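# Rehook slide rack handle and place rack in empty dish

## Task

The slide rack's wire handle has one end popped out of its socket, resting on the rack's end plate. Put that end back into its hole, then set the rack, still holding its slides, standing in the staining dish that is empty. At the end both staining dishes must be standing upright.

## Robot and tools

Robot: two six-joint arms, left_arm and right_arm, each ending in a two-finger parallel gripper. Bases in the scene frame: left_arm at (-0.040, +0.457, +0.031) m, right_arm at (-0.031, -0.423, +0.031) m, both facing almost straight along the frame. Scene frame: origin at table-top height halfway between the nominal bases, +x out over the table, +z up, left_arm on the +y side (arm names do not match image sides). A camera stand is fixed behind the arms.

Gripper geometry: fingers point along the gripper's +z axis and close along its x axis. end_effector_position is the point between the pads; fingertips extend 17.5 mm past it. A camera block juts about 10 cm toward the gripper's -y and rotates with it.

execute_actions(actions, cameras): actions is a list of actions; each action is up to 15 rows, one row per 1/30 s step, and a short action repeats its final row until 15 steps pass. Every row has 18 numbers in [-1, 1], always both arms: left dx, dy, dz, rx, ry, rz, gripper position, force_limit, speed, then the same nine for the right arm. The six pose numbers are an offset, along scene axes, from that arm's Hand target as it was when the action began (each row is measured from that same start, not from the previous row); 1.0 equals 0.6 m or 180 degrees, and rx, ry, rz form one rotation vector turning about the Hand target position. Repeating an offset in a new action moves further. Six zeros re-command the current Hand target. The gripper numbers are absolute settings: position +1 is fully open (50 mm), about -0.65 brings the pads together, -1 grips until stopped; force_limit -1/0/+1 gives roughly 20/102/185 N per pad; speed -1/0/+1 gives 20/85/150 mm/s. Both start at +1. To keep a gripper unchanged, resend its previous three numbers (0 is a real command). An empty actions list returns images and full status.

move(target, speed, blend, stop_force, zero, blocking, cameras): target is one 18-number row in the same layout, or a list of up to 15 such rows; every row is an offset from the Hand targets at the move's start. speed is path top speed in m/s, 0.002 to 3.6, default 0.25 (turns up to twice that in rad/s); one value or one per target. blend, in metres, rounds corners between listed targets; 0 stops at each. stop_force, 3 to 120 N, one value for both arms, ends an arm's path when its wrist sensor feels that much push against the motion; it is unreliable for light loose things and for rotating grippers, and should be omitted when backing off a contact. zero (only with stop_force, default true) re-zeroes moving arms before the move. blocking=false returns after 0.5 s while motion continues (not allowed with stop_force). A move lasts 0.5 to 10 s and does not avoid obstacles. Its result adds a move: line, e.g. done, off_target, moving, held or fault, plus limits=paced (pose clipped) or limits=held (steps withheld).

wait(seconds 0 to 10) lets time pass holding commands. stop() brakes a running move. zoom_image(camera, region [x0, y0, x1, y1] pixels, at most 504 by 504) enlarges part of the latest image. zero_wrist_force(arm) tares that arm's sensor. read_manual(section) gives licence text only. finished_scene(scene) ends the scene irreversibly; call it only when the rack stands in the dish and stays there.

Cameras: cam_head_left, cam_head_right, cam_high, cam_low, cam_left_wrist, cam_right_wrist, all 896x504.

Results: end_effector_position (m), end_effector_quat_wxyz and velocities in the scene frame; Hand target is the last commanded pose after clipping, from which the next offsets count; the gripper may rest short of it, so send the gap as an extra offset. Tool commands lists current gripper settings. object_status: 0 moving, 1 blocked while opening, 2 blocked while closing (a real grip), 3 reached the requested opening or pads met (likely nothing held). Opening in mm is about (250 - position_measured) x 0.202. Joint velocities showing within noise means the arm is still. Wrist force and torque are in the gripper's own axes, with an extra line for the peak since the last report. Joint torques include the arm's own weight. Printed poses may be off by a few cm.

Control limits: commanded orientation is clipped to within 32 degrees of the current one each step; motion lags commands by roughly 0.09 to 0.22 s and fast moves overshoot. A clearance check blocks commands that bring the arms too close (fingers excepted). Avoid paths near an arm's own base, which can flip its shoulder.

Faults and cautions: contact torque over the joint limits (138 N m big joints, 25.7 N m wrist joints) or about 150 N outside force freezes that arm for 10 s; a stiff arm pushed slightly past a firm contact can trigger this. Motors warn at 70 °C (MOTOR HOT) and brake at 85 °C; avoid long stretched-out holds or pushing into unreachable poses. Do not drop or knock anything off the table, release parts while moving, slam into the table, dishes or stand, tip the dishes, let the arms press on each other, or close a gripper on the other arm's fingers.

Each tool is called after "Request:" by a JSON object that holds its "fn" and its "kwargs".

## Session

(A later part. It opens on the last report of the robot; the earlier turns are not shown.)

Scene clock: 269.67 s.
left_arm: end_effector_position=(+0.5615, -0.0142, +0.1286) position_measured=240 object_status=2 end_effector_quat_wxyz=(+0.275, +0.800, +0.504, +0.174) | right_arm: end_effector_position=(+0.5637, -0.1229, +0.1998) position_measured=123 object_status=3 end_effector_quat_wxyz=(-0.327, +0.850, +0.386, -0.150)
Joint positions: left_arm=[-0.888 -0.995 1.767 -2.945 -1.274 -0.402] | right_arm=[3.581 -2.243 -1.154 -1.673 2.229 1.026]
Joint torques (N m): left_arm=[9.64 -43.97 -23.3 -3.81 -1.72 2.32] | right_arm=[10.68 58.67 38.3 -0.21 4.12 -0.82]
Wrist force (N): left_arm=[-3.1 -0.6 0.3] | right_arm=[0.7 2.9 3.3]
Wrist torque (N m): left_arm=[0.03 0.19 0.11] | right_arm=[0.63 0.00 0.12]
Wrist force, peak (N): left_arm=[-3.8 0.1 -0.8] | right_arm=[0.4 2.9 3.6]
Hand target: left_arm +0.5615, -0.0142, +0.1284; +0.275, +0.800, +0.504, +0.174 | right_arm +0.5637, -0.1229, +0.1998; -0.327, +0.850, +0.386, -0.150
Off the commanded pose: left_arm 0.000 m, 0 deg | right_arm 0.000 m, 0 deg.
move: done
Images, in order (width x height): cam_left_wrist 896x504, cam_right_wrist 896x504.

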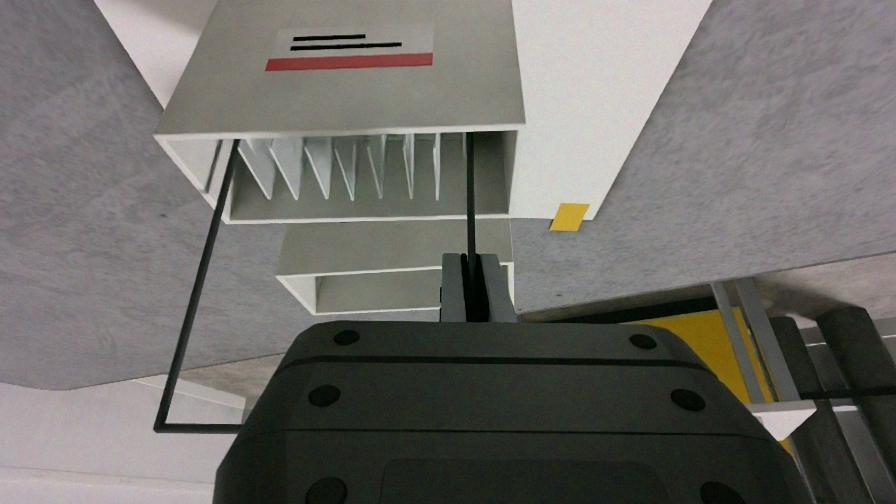

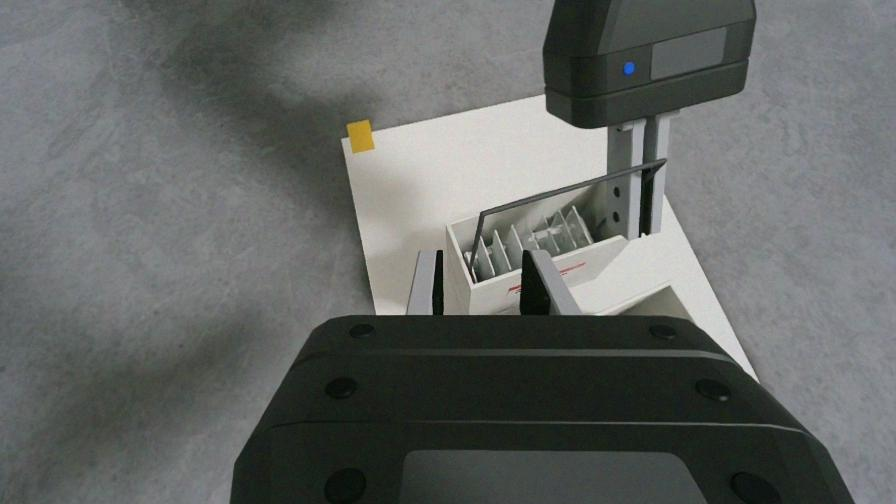

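Request:
{"fn": "move", "kwargs": {"target": [[0,0,0,0,0,0,-0.2,0,0,0,-0.1,0.1,0,0,0,0.2,0,0],[-0.105,0.042,0.145,0,0,0,-0.2,0,0,0,-0.22,0.17,0,0,0,0.2,0,0],[-0.0525,-0.043,0.2527,-0.077,0.2202,0.477,-0.2,0,0,0,-0.22,0.17,0,0,0,0.2,0,0]], "speed": [0.15,0.25,0.4], "cameras": ["cam_right_wrist","cam_left_wrist","cam_low"]}}

Request:
{"fn": "zoom_image", "kwargs": {"camera": "cam_left_wrist", "region": [300, 50, 600, 320]}}

Request:
{"fn": "zoom_image", "kwargs": {"camera": "cam_right_wrist", "region": [560, 100, 780, 280]}}

Scene clock: 278.90 s.
left_arm: end_effector_position=(+0.5301, -0.0399, +0.2800) position_measured=182 object_status=3 end_effector_quat_wxyz=(+0.001, +0.226, +0.974, +0.000) | right_arm: end_effector_position=(+0.5637, -0.2549, +0.3018) position_measured=123 object_status=3 end_effector_quat_wxyz=(-0.327, +0.850, +0.386, -0.150)
Joint positions: left_arm=[-0.841 -0.935 0.925 -1.562 -1.57 -2.009] | right_arm=[3.41 -2.155 -1.008 -2.02 2.159 0.833]
Joint torques (N m): left_arm=[-11.18 -58.01 -28.31 -4.14 1.27 -1.93] | right_arm=[8.86 39.87 15.12 -0.65 4.16 -1.31]
Wrist force (N): left_arm=[-2.1 -1.8 -0.3] | right_arm=[0.9 2.6 2.9]
Wrist torque (N m): left_arm=[0.02 0.00 -0.11] | right_arm=[0.57 -0.03 0.14]
Wrist force, peak (N): left_arm=[-3.3 0.4 -3.5] | right_arm=[2.2 3.3 5.5]
Hand target: left_arm +0.5300, -0.0400, +0.2801; +0.001, +0.226, +0.974, +0.000 | right_arm +0.5637, -0.2549, +0.3018; -0.327, +0.850, +0.386, -0.150
Off the commanded pose: left_arm 0.000 m, 0 deg | right_arm 0.000 m, 0 deg.
move: done
Images, in order (width x height): cam_low 896x504, cam_left_wrist 896x504, cam_right_wrist 896x504.

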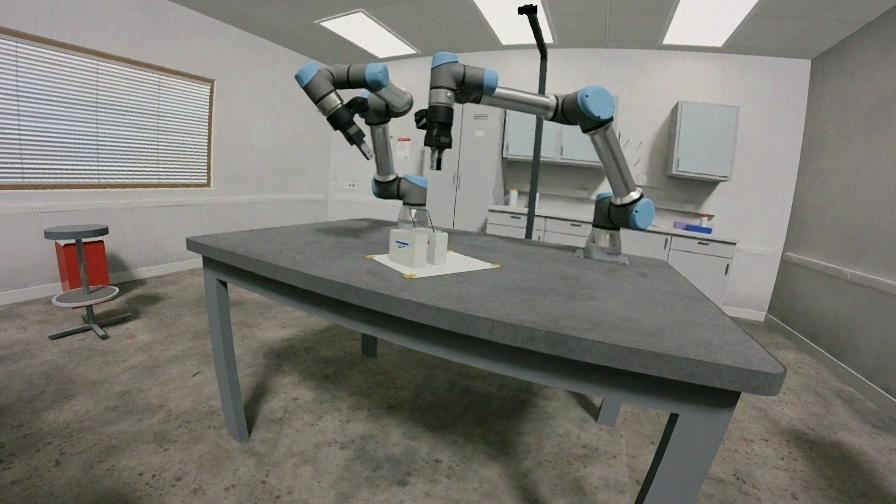

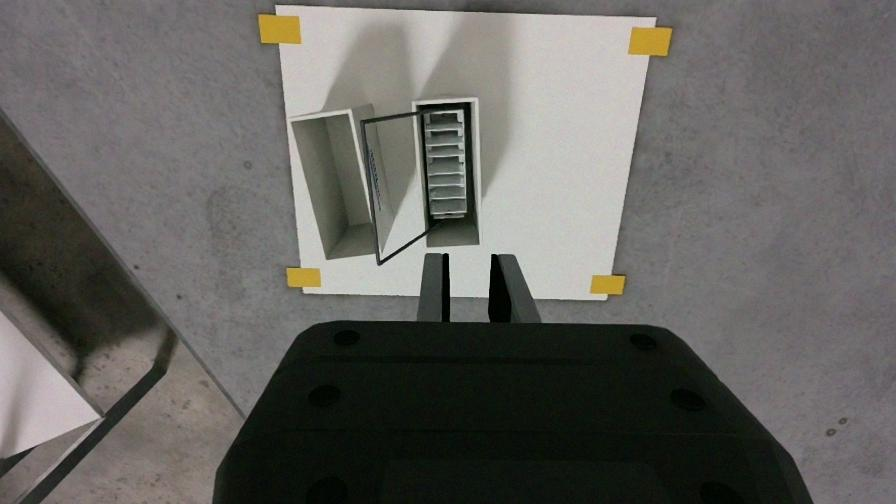

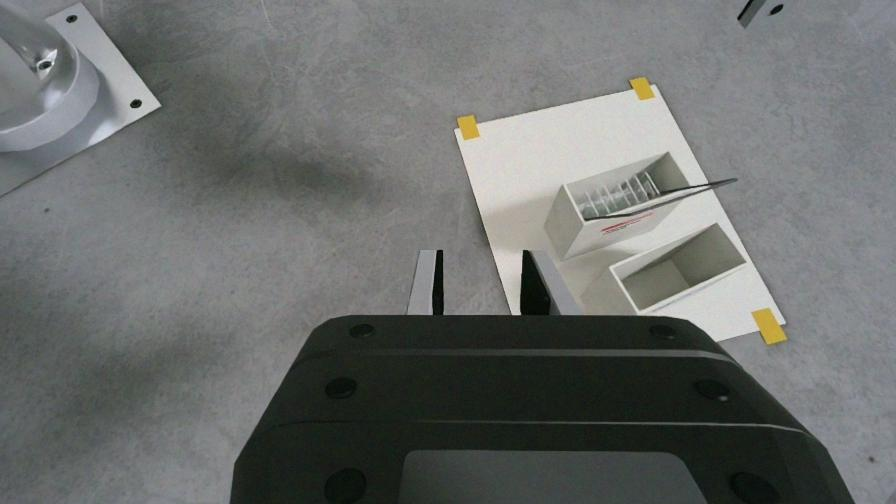

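Scaled by 1.680 from the camera's 896x504 image, which has a finer 1280x720 frame.

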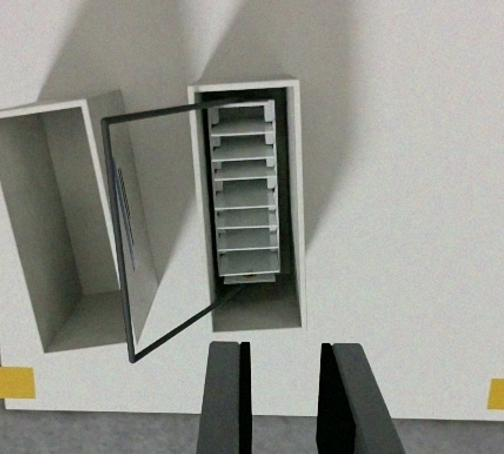

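Scaled by 2.291 from the camera's 896x504 image, which has a finer 1280x720 frame.

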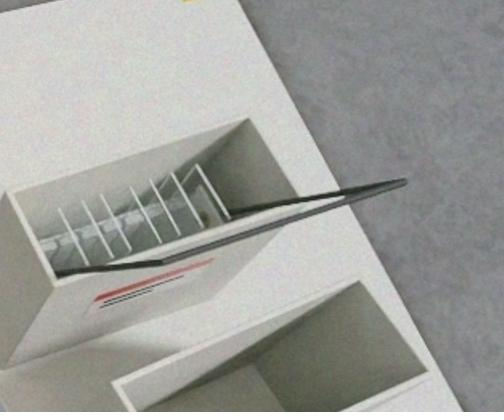

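Request:
{"fn": "move", "kwargs": {"target": [[0.0773,-0.0422,-0.133,0,0,0.014,0.2,0,0,0,0,0,0,0,0,0.2,0,0],[0.0773,-0.0422,-0.2235,0,0,0.014,0.2,0,0,0,0,0,0,0,0,0.2,0,0],[0.0773,-0.0422,-0.2235,0,0,0.014,-1,-0.7,-1,0,0,0,0,0,0,0.2,0,0]], "speed": [0.2,0.1,0.1], "cameras": ["cam_right_wrist","cam_left_wrist"]}}

Request:
{"fn": "zoom_image", "kwargs": {"camera": "cam_right_wrist", "region": [560, 100, 780, 280]}}

Scene clock: 286.10 s.
left_arm: end_effector_position=(+0.5764, -0.0653, +0.1460) position_measured=243 object_status=2 end_effector_quat_wxyz=(+0.001, +0.204, +0.979, +0.000) | right_arm: end_effector_position=(+0.5637, -0.2549, +0.3018) position_measured=123 object_status=3 end_effector_quat_wxyz=(-0.327, +0.850, +0.386, -0.150)
Joint positions: left_arm=[-0.816 -0.745 0.942 -1.768 -1.57 -2.027] | right_arm=[3.41 -2.155 -1.008 -2.02 2.159 0.833]
Joint torques (N m): left_arm=[-9.58 -67.27 -25.37 -5.21 0.7 1.54] | right_arm=[11.88 39.83 14.59 -0.4 3.72 -1.46]
Wrist force (N): left_arm=[-1.7 -1.8 0.2] | right_arm=[0.6 3.0 3.0]
Wrist torque (N m): left_arm=[0.05 -0.02 -0.09] | right_arm=[0.64 0.01 0.15]
Wrist force, peak (N): left_arm=[-3.6 -1.8 2.7] | right_arm=[0.7 3.5 3.3]
Hand target: left_arm +0.5764, -0.0653, +0.1460; +0.001, +0.204, +0.979, +0.000 | right_arm +0.5637, -0.2549, +0.3018; -0.327, +0.850, +0.386, -0.150
Off the commanded pose: left_arm 0.000 m, 0 deg | right_arm 0.000 m, 0 deg.
move: done
Images, in order (width x height): cam_left_wrist 896x504, cam_right_wrist 896x504.

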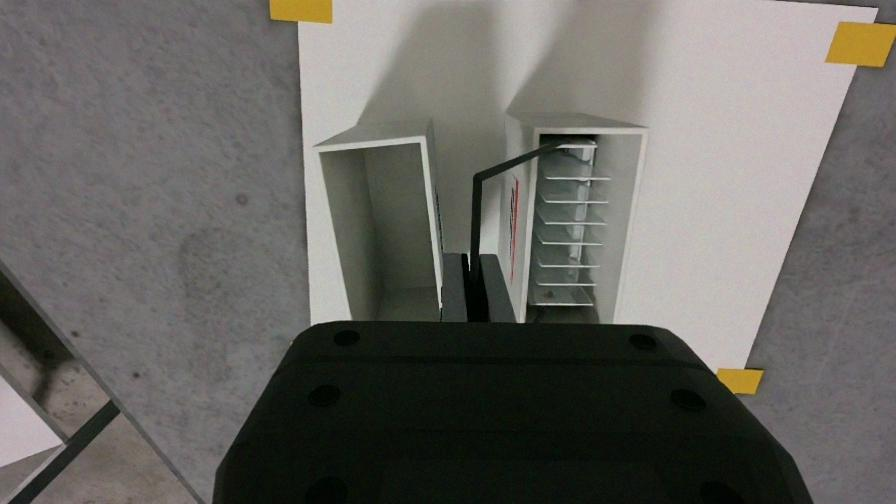

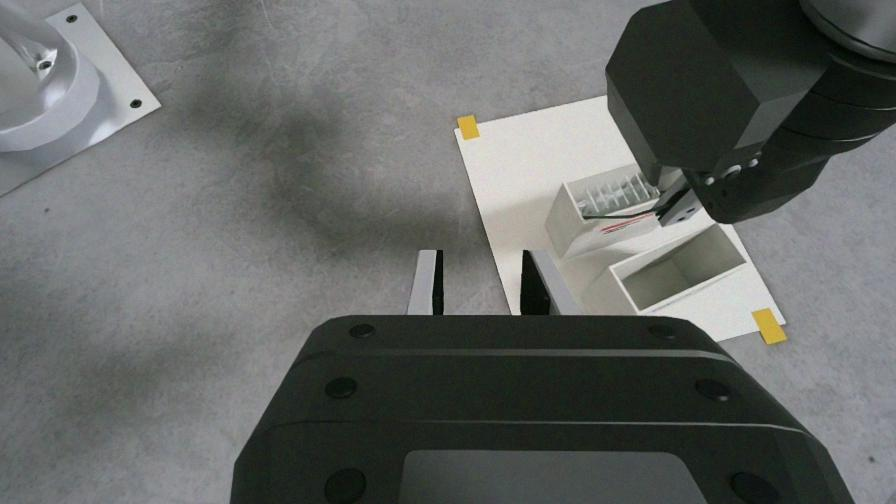

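Scaled by 2.291 from the camera's 896x504 image, which has a finer 1280x720 frame.

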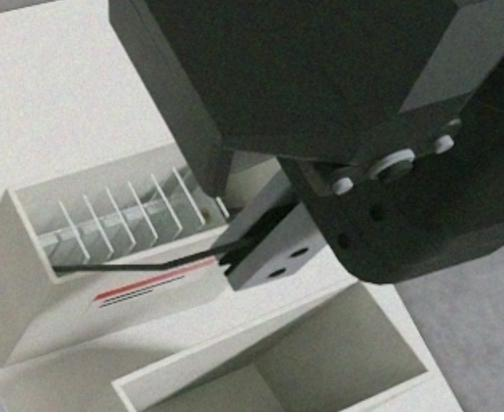

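Request:
{"fn": "move", "kwargs": {"target": [[-0.04,0.0108,0.0145,-0.0344,-0.0759,0,-1,-0.7,-1,0,0,0,0,0,0,0.2,0,0],[-0.0795,0.0287,0.018,-0.0688,-0.1518,0,-1,-0.7,-1,0,0,0,0,0,0,0.2,0,0],[-0.0795,0.0287,0.1,-0.0688,-0.1518,0,-1,-0.7,-1,0,0,0,0,0,0,0.2,0,0]], "speed": 0.08, "blend": [0.002,0,0], "cameras": ["cam_right_wrist","cam_left_wrist"]}}

Request:
{"fn": "zoom_image", "kwargs": {"camera": "cam_right_wrist", "region": [540, 60, 780, 280]}}

Request:
{"fn": "zoom_image", "kwargs": {"camera": "cam_left_wrist", "region": [450, 90, 650, 330]}}

Scene clock: 292.10 s.
left_arm: end_effector_position=(+0.5287, -0.0481, +0.2061) position_measured=243 object_status=2 end_effector_quat_wxyz=(+0.253, +0.197, +0.945, -0.056) | right_arm: end_effector_position=(+0.5637, -0.2549, +0.3018) position_measured=123 object_status=3 end_effector_quat_wxyz=(-0.327, +0.850, +0.386, -0.150)
Joint positions: left_arm=[-0.944 -1.109 1.606 -2.521 -1.296 -2.092] | right_arm=[3.41 -2.155 -1.008 -2.02 2.159 0.833]
Joint torques (N m): left_arm=[8.48 -37.35 -14.78 -5.77 -2.49 0.55] | right_arm=[10.92 39.68 16.89 -0.2 3.71 -1.57]
Wrist force (N): left_arm=[-2.6 -1.3 0.4] | right_arm=[1.0 3.1 3.1]
Wrist torque (N m): left_arm=[0.15 -0.08 -0.11] | right_arm=[0.65 -0.06 0.14]
Wrist force, peak (N): left_arm=[-4.0 -1.0 -3.3] | right_arm=[0.9 3.4 3.3]
Hand target: left_arm +0.5287, -0.0481, +0.2060; +0.253, +0.197, +0.945, -0.056 | right_arm +0.5637, -0.2549, +0.3018; -0.327, +0.850, +0.386, -0.150
Off the commanded pose: left_arm 0.000 m, 0 deg | right_arm 0.000 m, 0 deg.
move: done
Images, in order (width x height): cam_left_wrist 896x504, cam_right_wrist 896x504.

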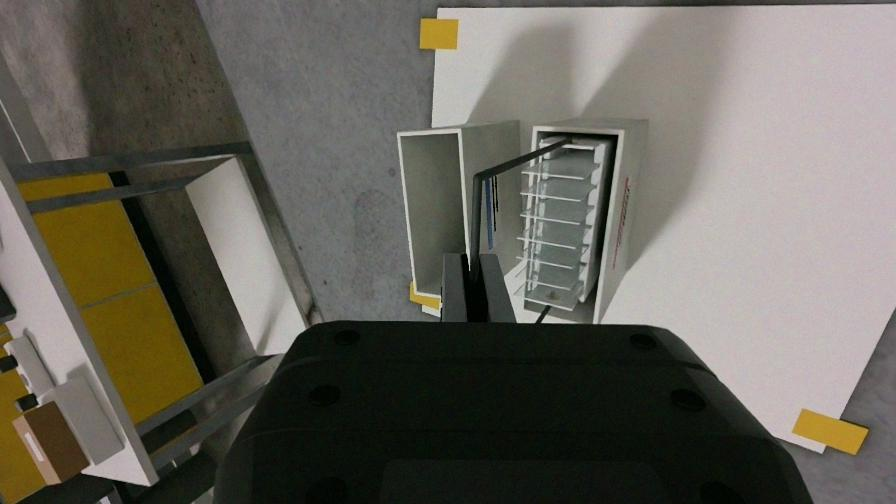

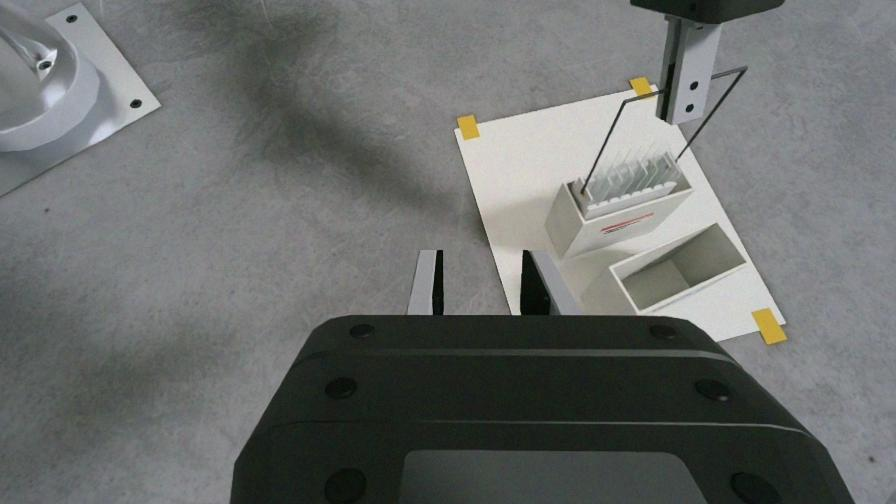

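Scaled by 2.100 from the camera's 896x504 image, which has a finer 1280x720 frame.

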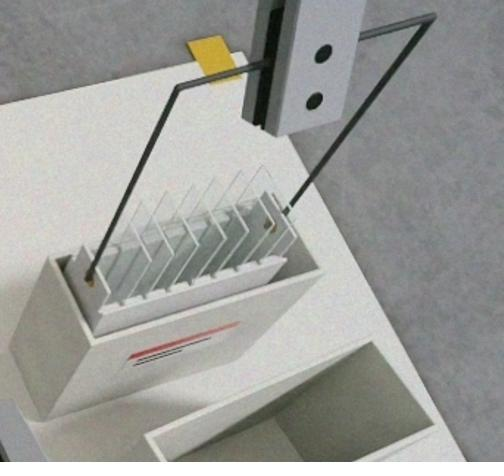

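Scaled by 2.100 from the camera's 896x504 image, which has a finer 1280x720 frame.

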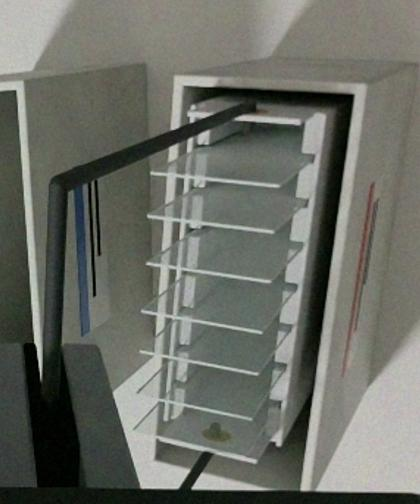

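Request:
{"fn": "move", "kwargs": {"target": [[0,0,0.1333,0,0,0,-1,-0.7,-1,0,0,0,0,0,0,0.2,0,0],[0.1188,-0.04,0.1333,0,0,0.033,-1,-0.7,-1,0,0,0,0,0,0,0.2,0,0]], "speed": 0.12, "blend": [0.01,0], "cameras": ["cam_right_wrist","cam_left_wrist"]}}

Request:
{"fn": "zoom_image", "kwargs": {"camera": "cam_right_wrist", "region": [540, 60, 780, 320]}}

Request:
{"fn": "zoom_image", "kwargs": {"camera": "cam_left_wrist", "region": [450, 90, 650, 330]}}

Scene clock: 297.10 s.
left_arm: end_effector_position=(+0.6000, -0.0720, +0.2859) position_measured=243 object_status=2 end_effector_quat_wxyz=(+0.256, +0.148, +0.954, -0.043) | right_arm: end_effector_position=(+0.5637, -0.2549, +0.3018) position_measured=123 object_status=3 end_effector_quat_wxyz=(-0.327, +0.850, +0.386, -0.150)
Joint positions: left_arm=[-0.892 -1.012 1.232 -2.23 -1.274 -2.141] | right_arm=[3.41 -2.155 -1.008 -2.02 2.159 0.833]
Joint torques (N m): left_arm=[-10.82 -44.03 -33.41 -5.76 -2.51 2.51] | right_arm=[11.69 39.85 15.2 -0.13 3.52 -1.61]
Wrist force (N): left_arm=[-2.6 -1.3 0.3] | right_arm=[0.7 2.9 3.1]
Wrist torque (N m): left_arm=[0.15 -0.06 -0.17] | right_arm=[0.63 0.01 0.14]
Wrist force, peak (N): left_arm=[-4.0 -1.6 1.3] | right_arm=[0.6 3.5 3.3]
Hand target: left_arm +0.6000, -0.0721, +0.2859; +0.256, +0.148, +0.954, -0.043 | right_arm +0.5637, -0.2549, +0.3018; -0.327, +0.850, +0.386, -0.150
Off the commanded pose: left_arm 0.000 m, 0 deg | right_arm 0.000 m, 0 deg.
move: done
Images, in order (width x height): cam_left_wrist 896x504, cam_right_wrist 896x504.

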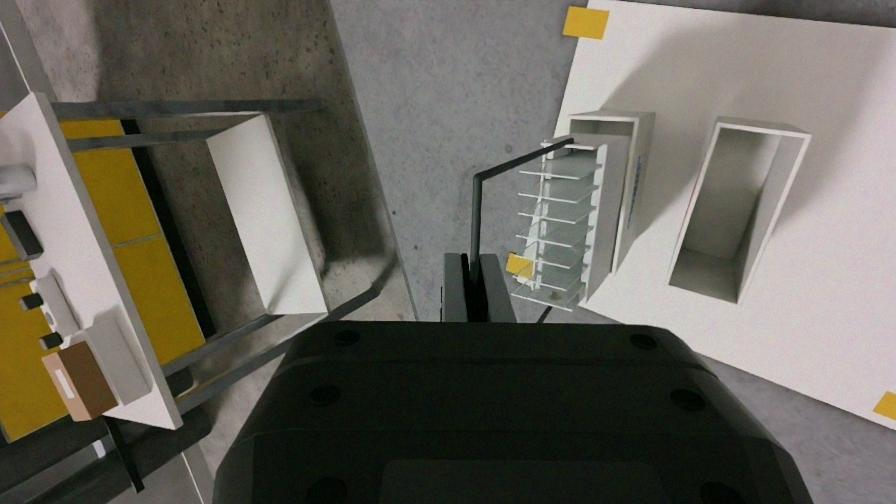

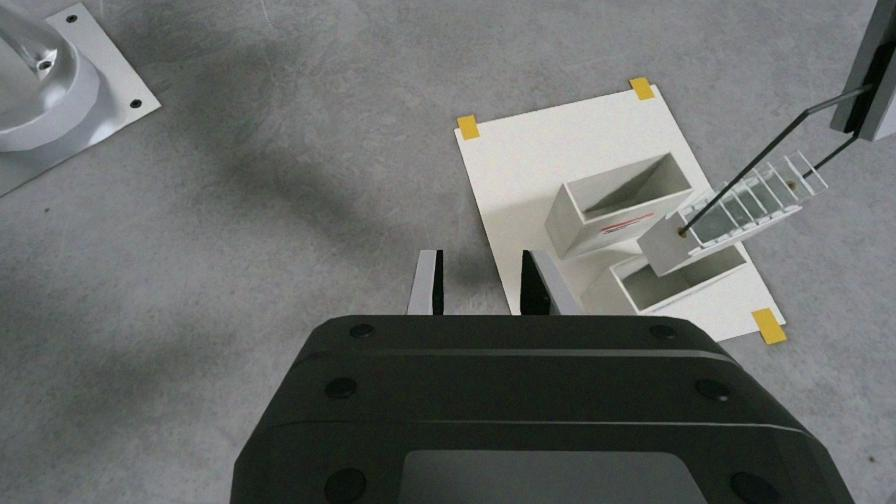

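Scaled by 1.938 from the camera's 896x504 image, which has a finer 1280x720 frame.

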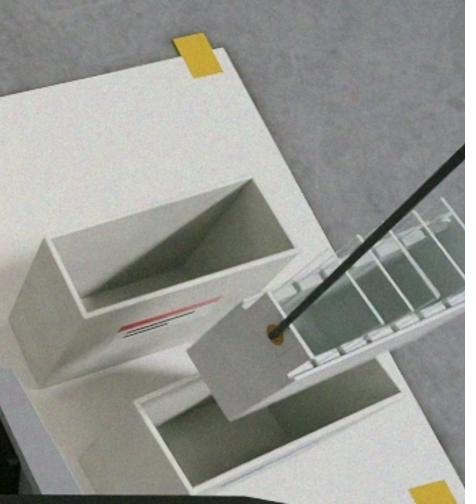

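Scaled by 2.100 from the camera's 896x504 image, which has a finer 1280x720 frame.

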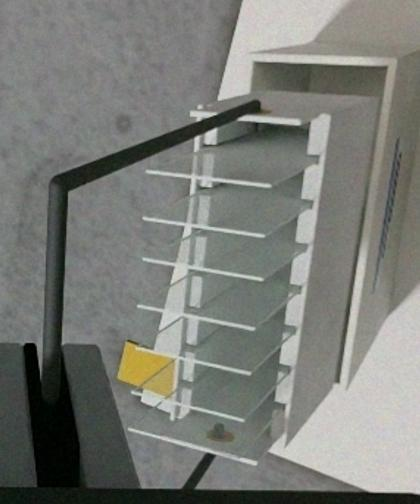

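Request:
{"fn": "move", "kwargs": {"target": [[0.007,0.0017,0,0,0,0.006,-1,-0.7,-1,0,0,0,0,0,0,0.2,0,0],[0.007,0.0017,-0.067,0,0,0.006,-1,-0.7,-1,0,0,0,0,0,0,0.2,0,0]], "speed": 0.08, "cameras": ["cam_left_wrist","cam_right_wrist"]}}

Request:
{"fn": "zoom_image", "kwargs": {"camera": "cam_left_wrist", "region": [450, 90, 690, 370]}}

Request:
{"fn": "zoom_image", "kwargs": {"camera": "cam_right_wrist", "region": [250, 50, 650, 450]}}

Scene clock: 304.37 s.
left_arm: end_effector_position=(+0.6042, -0.0710, +0.2456) position_measured=243 object_status=2 end_effector_quat_wxyz=(+0.256, +0.139, +0.956, -0.041) | right_arm: end_effector_position=(+0.5637, -0.2549, +0.3018) position_measured=123 object_status=3 end_effector_quat_wxyz=(-0.327, +0.850, +0.386, -0.150)
Joint positions: left_arm=[-0.889 -0.978 1.284 -2.31 -1.267 -2.156] | right_arm=[3.41 -2.155 -1.008 -2.02 2.159 0.833]
Joint torques (N m): left_arm=[-3.77 -60.18 -33.25 -1.52 -2.48 2.5] | right_arm=[10.42 39.85 15.75 0.35 3.51 -1.14]
Wrist force (N): left_arm=[-2.8 -1.0 0.4] | right_arm=[0.9 3.2 3.3]
Wrist torque (N m): left_arm=[0.17 -0.04 -0.12] | right_arm=[0.68 -0.03 0.15]
Wrist force, peak (N): left_arm=[-3.5 -1.2 -1.5] | right_arm=[0.9 3.7 3.2]
Hand target: left_arm +0.6042, -0.0711, +0.2457; +0.256, +0.139, +0.956, -0.041 | right_arm +0.5637, -0.2549, +0.3018; -0.327, +0.850, +0.386, -0.150
Off the commanded pose: left_arm 0.000 m, 0 deg | right_arm 0.000 m, 0 deg.
move: done
Images, in order (width x height): cam_left_wrist 896x504, cam_right_wrist 896x504.

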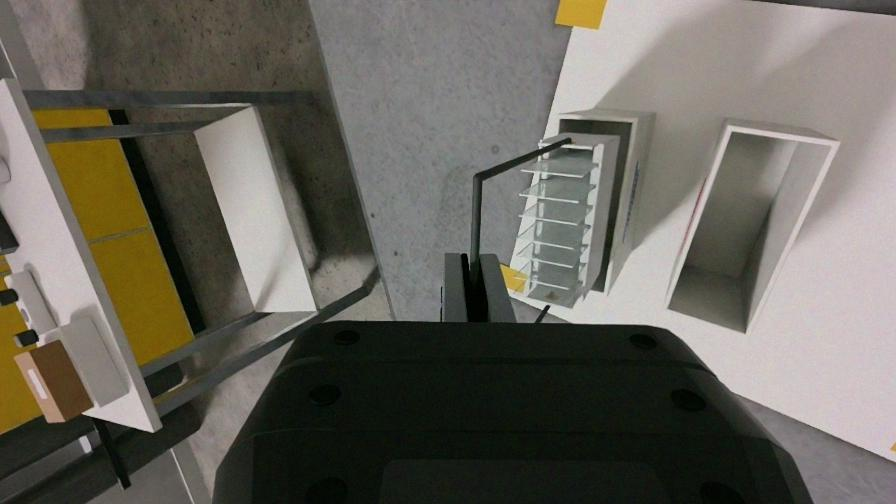

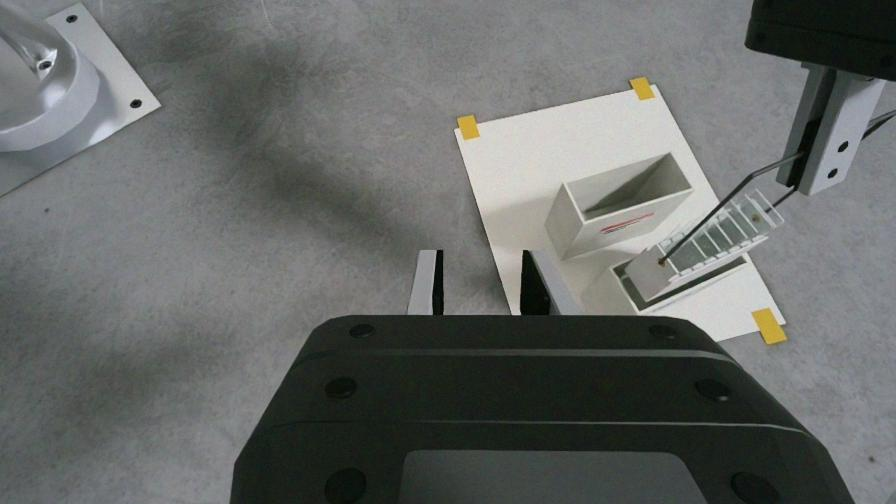

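Scaled by 1.800 from the camera's 896x504 image, which has a finer 1280x720 frame.

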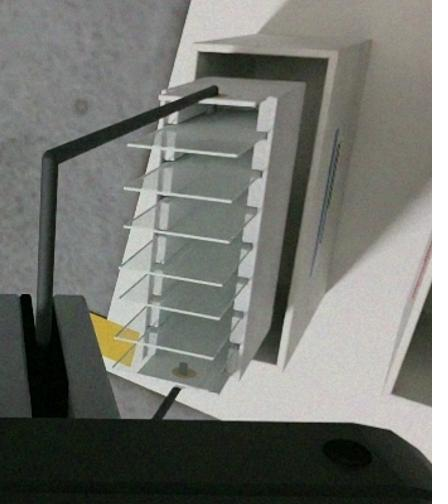

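Scaled by 1.260 from the camera's 896x504 image, which has a finer 1280x720 frame.

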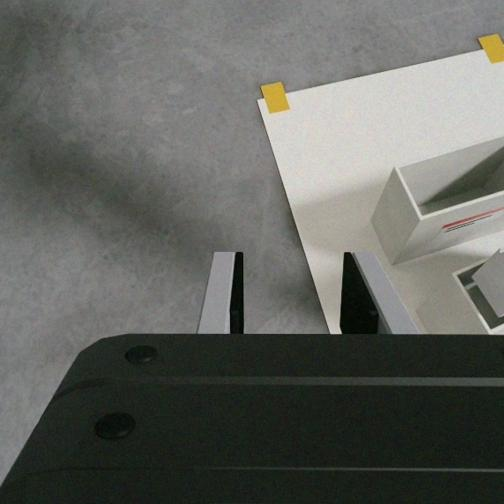

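Request:
{"fn": "move", "kwargs": {"target": [0.0005,0.0017,-0.092,0,0,0,-1,-0.7,-1,0,0,0,0,0,0,0.2,0,0], "speed": 0.05, "stop_force": 6, "cameras": ["cam_left_wrist","cam_right_wrist"]}}

Request:
{"fn": "zoom_image", "kwargs": {"camera": "cam_left_wrist", "region": [450, 90, 690, 370]}}

Request:
{"fn": "zoom_image", "kwargs": {"camera": "cam_right_wrist", "region": [520, 150, 820, 350]}}

Scene clock: 311.83 s.
left_arm: end_effector_position=(+0.6045, -0.0700, +0.1905) position_measured=243 object_status=2 end_effector_quat_wxyz=(+0.256, +0.139, +0.956, -0.041) | right_arm: end_effector_position=(+0.5637, -0.2549, +0.3018) position_measured=123 object_status=3 end_effector_quat_wxyz=(-0.327, +0.850, +0.386, -0.150)
Joint positions: left_arm=[-0.888 -0.932 1.356 -2.43 -1.267 -2.155] | right_arm=[3.41 -2.155 -1.008 -2.02 2.159 0.833]
Joint torques (N m): left_arm=[6.38 -60.85 -32.7 -1.43 -1.59 1.97] | right_arm=[13.03 40.33 16.88 0.15 3.16 -1.4]
Wrist force (N): left_arm=[-2.9 -1.2 0.5] | right_arm=[0.8 3.0 3.0]
Wrist torque (N m): left_arm=[0.17 -0.03 -0.20] | right_arm=[0.63 -0.01 0.14]
Wrist force, peak (N): left_arm=[-3.9 -1.1 -1.3] | right_arm=[0.8 3.3 3.3]
Hand target: left_arm +0.6045, -0.0701, +0.1905; +0.256, +0.139, +0.956, -0.041 | right_arm +0.5637, -0.2549, +0.3018; -0.327, +0.850, +0.386, -0.150
Off the commanded pose: left_arm 0.000 m, 0 deg | right_arm 0.000 m, 0 deg.
move: done
Images, in order (width x height): cam_left_wrist 896x504, cam_right_wrist 896x504.

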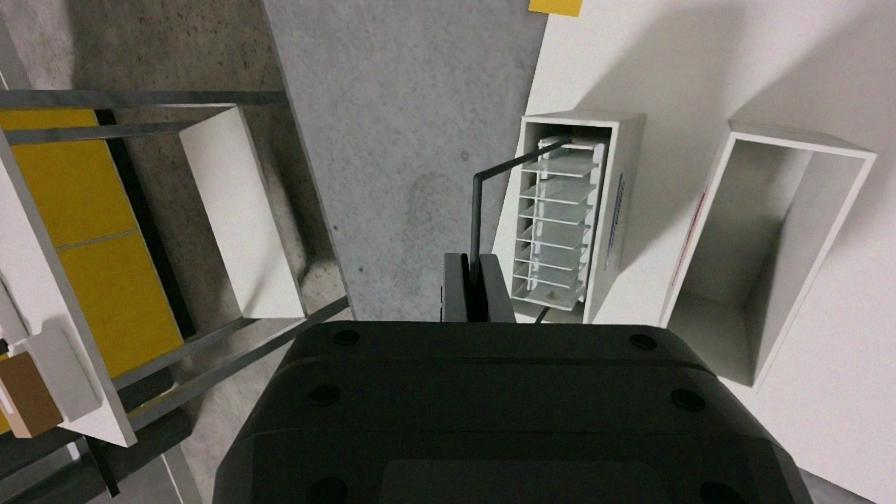

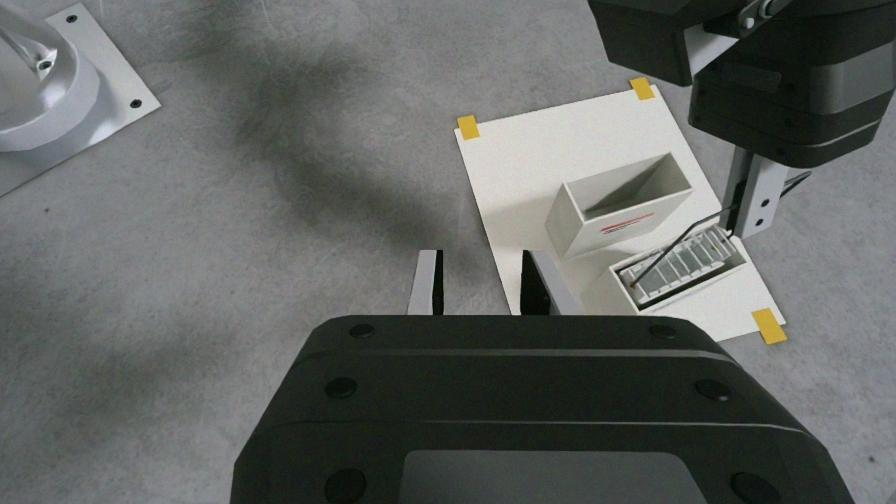

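Scaled by 1.800 from the camera's 896x504 image, which has a finer 1280x720 frame.

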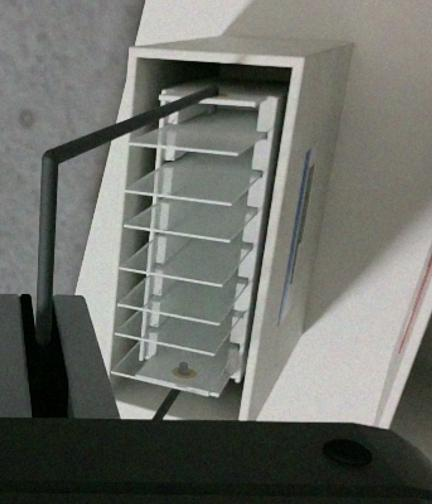

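Scaled by 1.680 from the camera's 896x504 image, which has a finer 1280x720 frame.

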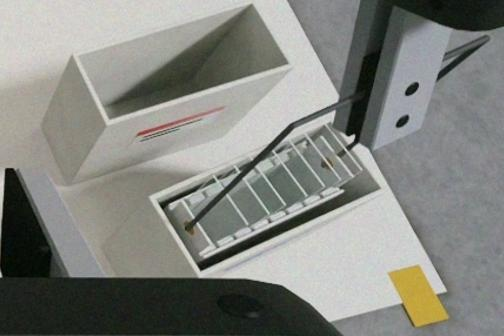

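Request:
{"fn": "move", "kwargs": {"target": [0,0.001,-0.043,0,0,0,-1,-0.7,-1,0,0,0,0,0,0,0.2,0,0], "speed": 0.05, "stop_force": 6}}

Request:
{"fn": "move", "kwargs": {"target": [0,0,-0.022,0,0,0,-1,-0.7,-1,0,0,0,0,0,0,0.2,0,0], "speed": 0.015, "stop_force": 4, "cameras": ["cam_left_wrist","cam_right_wrist"]}}

Request:
{"fn": "zoom_image", "kwargs": {"camera": "cam_left_wrist", "region": [450, 90, 690, 370]}}

Request:
{"fn": "zoom_image", "kwargs": {"camera": "cam_right_wrist", "region": [520, 150, 820, 350]}}

Scene clock: 314.57 s.
left_arm: end_effector_position=(+0.6045, -0.0694, +0.1647) position_measured=243 object_status=2 end_effector_quat_wxyz=(+0.256, +0.139, +0.956, -0.041) | right_arm: end_effector_position=(+0.5637, -0.2549, +0.3018) position_measured=123 object_status=3 end_effector_quat_wxyz=(-0.327, +0.850, +0.386, -0.150)
Joint positions: left_arm=[-0.887 -0.905 1.384 -2.484 -1.268 -2.154] | right_arm=[3.41 -2.155 -1.008 -2.02 2.159 0.833]
Joint torques (N m): left_arm=[7.74 -61.54 -32.62 -1.43 -1.76 2] | right_arm=[11.49 40.05 16.62 0.31 3.19 -1.36]
Wrist force (N): left_arm=[-3.0 -1.5 0.5] | right_arm=[1.2 2.9 2.8]
Wrist torque (N m): left_arm=[0.09 -0.03 -0.19] | right_arm=[0.63 -0.07 0.14]
Wrist force, peak (N): left_arm=[-4.2 -1.1 -1.2] | right_arm=[0.8 3.3 3.2]
Hand target: left_arm +0.6045, -0.0695, +0.1647; +0.256, +0.139, +0.956, -0.041 | right_arm +0.5637, -0.2549, +0.3018; -0.327, +0.850, +0.386, -0.150
Off the commanded pose: left_arm 0.000 m, 0 deg | right_arm 0.000 m, 0 deg.
move: done

Scene clock: 316.20 s.
left_arm: end_effector_position=(+0.6045, -0.0694, +0.1563) position_measured=243 object_status=2 end_effector_quat_wxyz=(+0.256, +0.139, +0.956, -0.041) | right_arm: end_effector_position=(+0.5637, -0.2549, +0.3018) position_measured=123 object_status=3 end_effector_quat_wxyz=(-0.327, +0.850, +0.386, -0.150)
Joint positions: left_arm=[-0.887 -0.896 1.392 -2.502 -1.268 -2.154] | right_arm=[3.41 -2.155 -1.008 -2.02 2.159 0.833]
Joint torques (N m): left_arm=[6.12 -59.06 -30.31 -2.26 -1.47 1.44] | right_arm=[11.92 40.13 15.79 0.39 2.92 -1.25]
Wrist force (N): left_arm=[-4.7 -1.9 -2.8] | right_arm=[0.8 3.1 3.3]
Wrist torque (N m): left_arm=[0.06 -0.05 -0.20] | right_arm=[0.66 -0.01 0.14]
Wrist force, peak (N): left_arm=[-8.5 -1.6 -10.3] | right_arm=[0.9 3.3 3.2]
Hand target: left_arm +0.6045, -0.0695, +0.1563; +0.256, +0.139, +0.956, -0.041 (not the last commanded pose) | right_arm +0.5637, -0.2549, +0.3018; -0.327, +0.850, +0.386, -0.150
Off the commanded pose: left_arm 0.005 m, 0 deg | right_arm 0.000 m, 0 deg.
move: contact (left_arm)
Images, in order (width x height): cam_left_wrist 896x504, cam_right_wrist 896x504.

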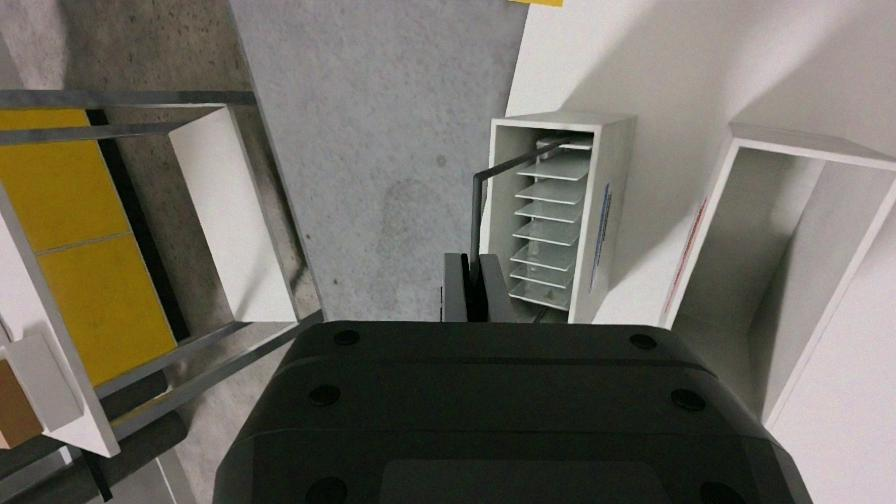

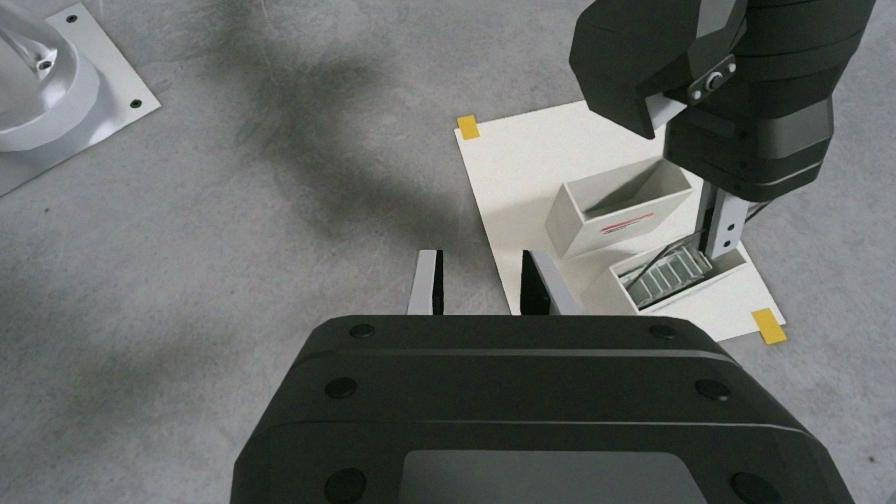

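Scaled by 1.800 from the camera's 896x504 image, which has a finer 1280x720 frame.

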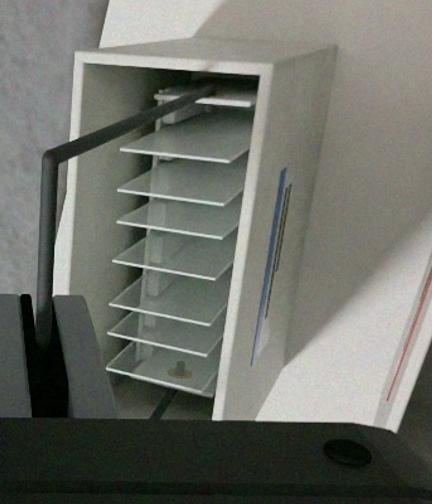

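Scaled by 1.680 from the camera's 896x504 image, which has a finer 1280x720 frame.

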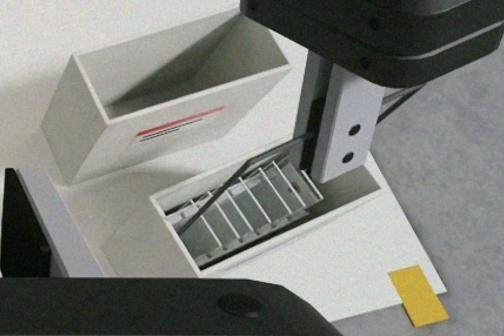

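Request:
{"fn": "move", "kwargs": {"target": [[0.031,-0.010,-0.0022,0.019,0.058,0,-1,-0.7,-1,0,0,0,0,0,0,0.2,0,0],[0.062,-0.020,-0.0108,0.038,0.116,0,-1,-0.7,-1,0,0,0,0,0,0,0.2,0,0]], "speed": 0.06, "cameras": ["cam_left_wrist","cam_right_wrist"]}}

Request:
{"fn": "zoom_image", "kwargs": {"camera": "cam_right_wrist", "region": [520, 150, 820, 350]}}

Scene clock: 321.13 s.
left_arm: end_effector_position=(+0.6417, -0.0814, +0.1497) position_measured=243 object_status=2 end_effector_quat_wxyz=(+0.070, +0.144, +0.987, -0.008) | right_arm: end_effector_position=(+0.5637, -0.2549, +0.3018) position_measured=123 object_status=3 end_effector_quat_wxyz=(-0.327, +0.850, +0.386, -0.150)
Joint positions: left_arm=[-0.792 -0.653 0.799 -1.835 -1.493 -2.121] | right_arm=[3.41 -2.155 -1.008 -2.02 2.159 0.833]
Joint torques (N m): left_arm=[-11.57 -65.44 -23.18 -3.42 2.43 -2.03] | right_arm=[10.81 39.97 16.48 0.56 2.89 -1.49]
Wrist force (N): left_arm=[-5.2 -1.7 -4.6] | right_arm=[0.9 3.0 3.0]
Wrist torque (N m): left_arm=[0.10 0.04 -0.15] | right_arm=[0.63 -0.04 0.14]
Wrist force, peak (N): left_arm=[-12.1 -0.7 -18.9] | right_arm=[0.8 3.3 3.3]
Hand target: left_arm +0.6417, -0.0815, +0.1499; +0.070, +0.144, +0.987, -0.008 | right_arm +0.5637, -0.2549, +0.3018; -0.327, +0.850, +0.386, -0.150
Off the commanded pose: left_arm 0.000 m, 0 deg | right_arm 0.000 m, 0 deg.
move: done
Images, in order (width x height): cam_left_wrist 896x504, cam_right_wrist 896x504.

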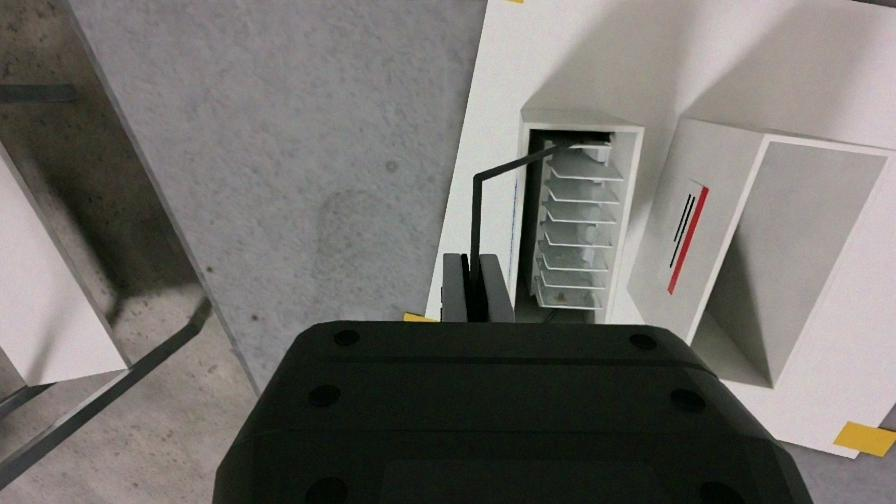

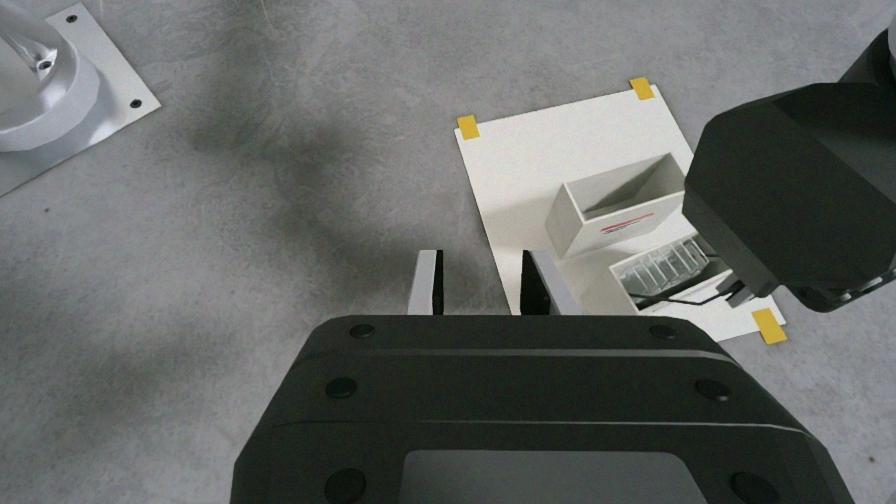

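Scaled by 1.680 from the camera's 896x504 image, which has a finer 1280x720 frame.

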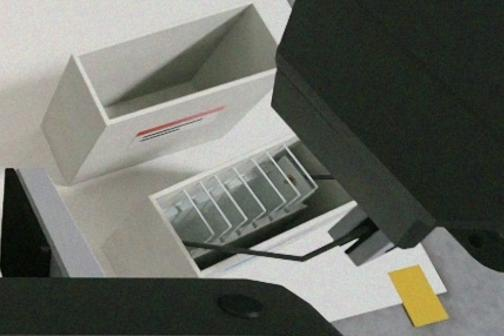

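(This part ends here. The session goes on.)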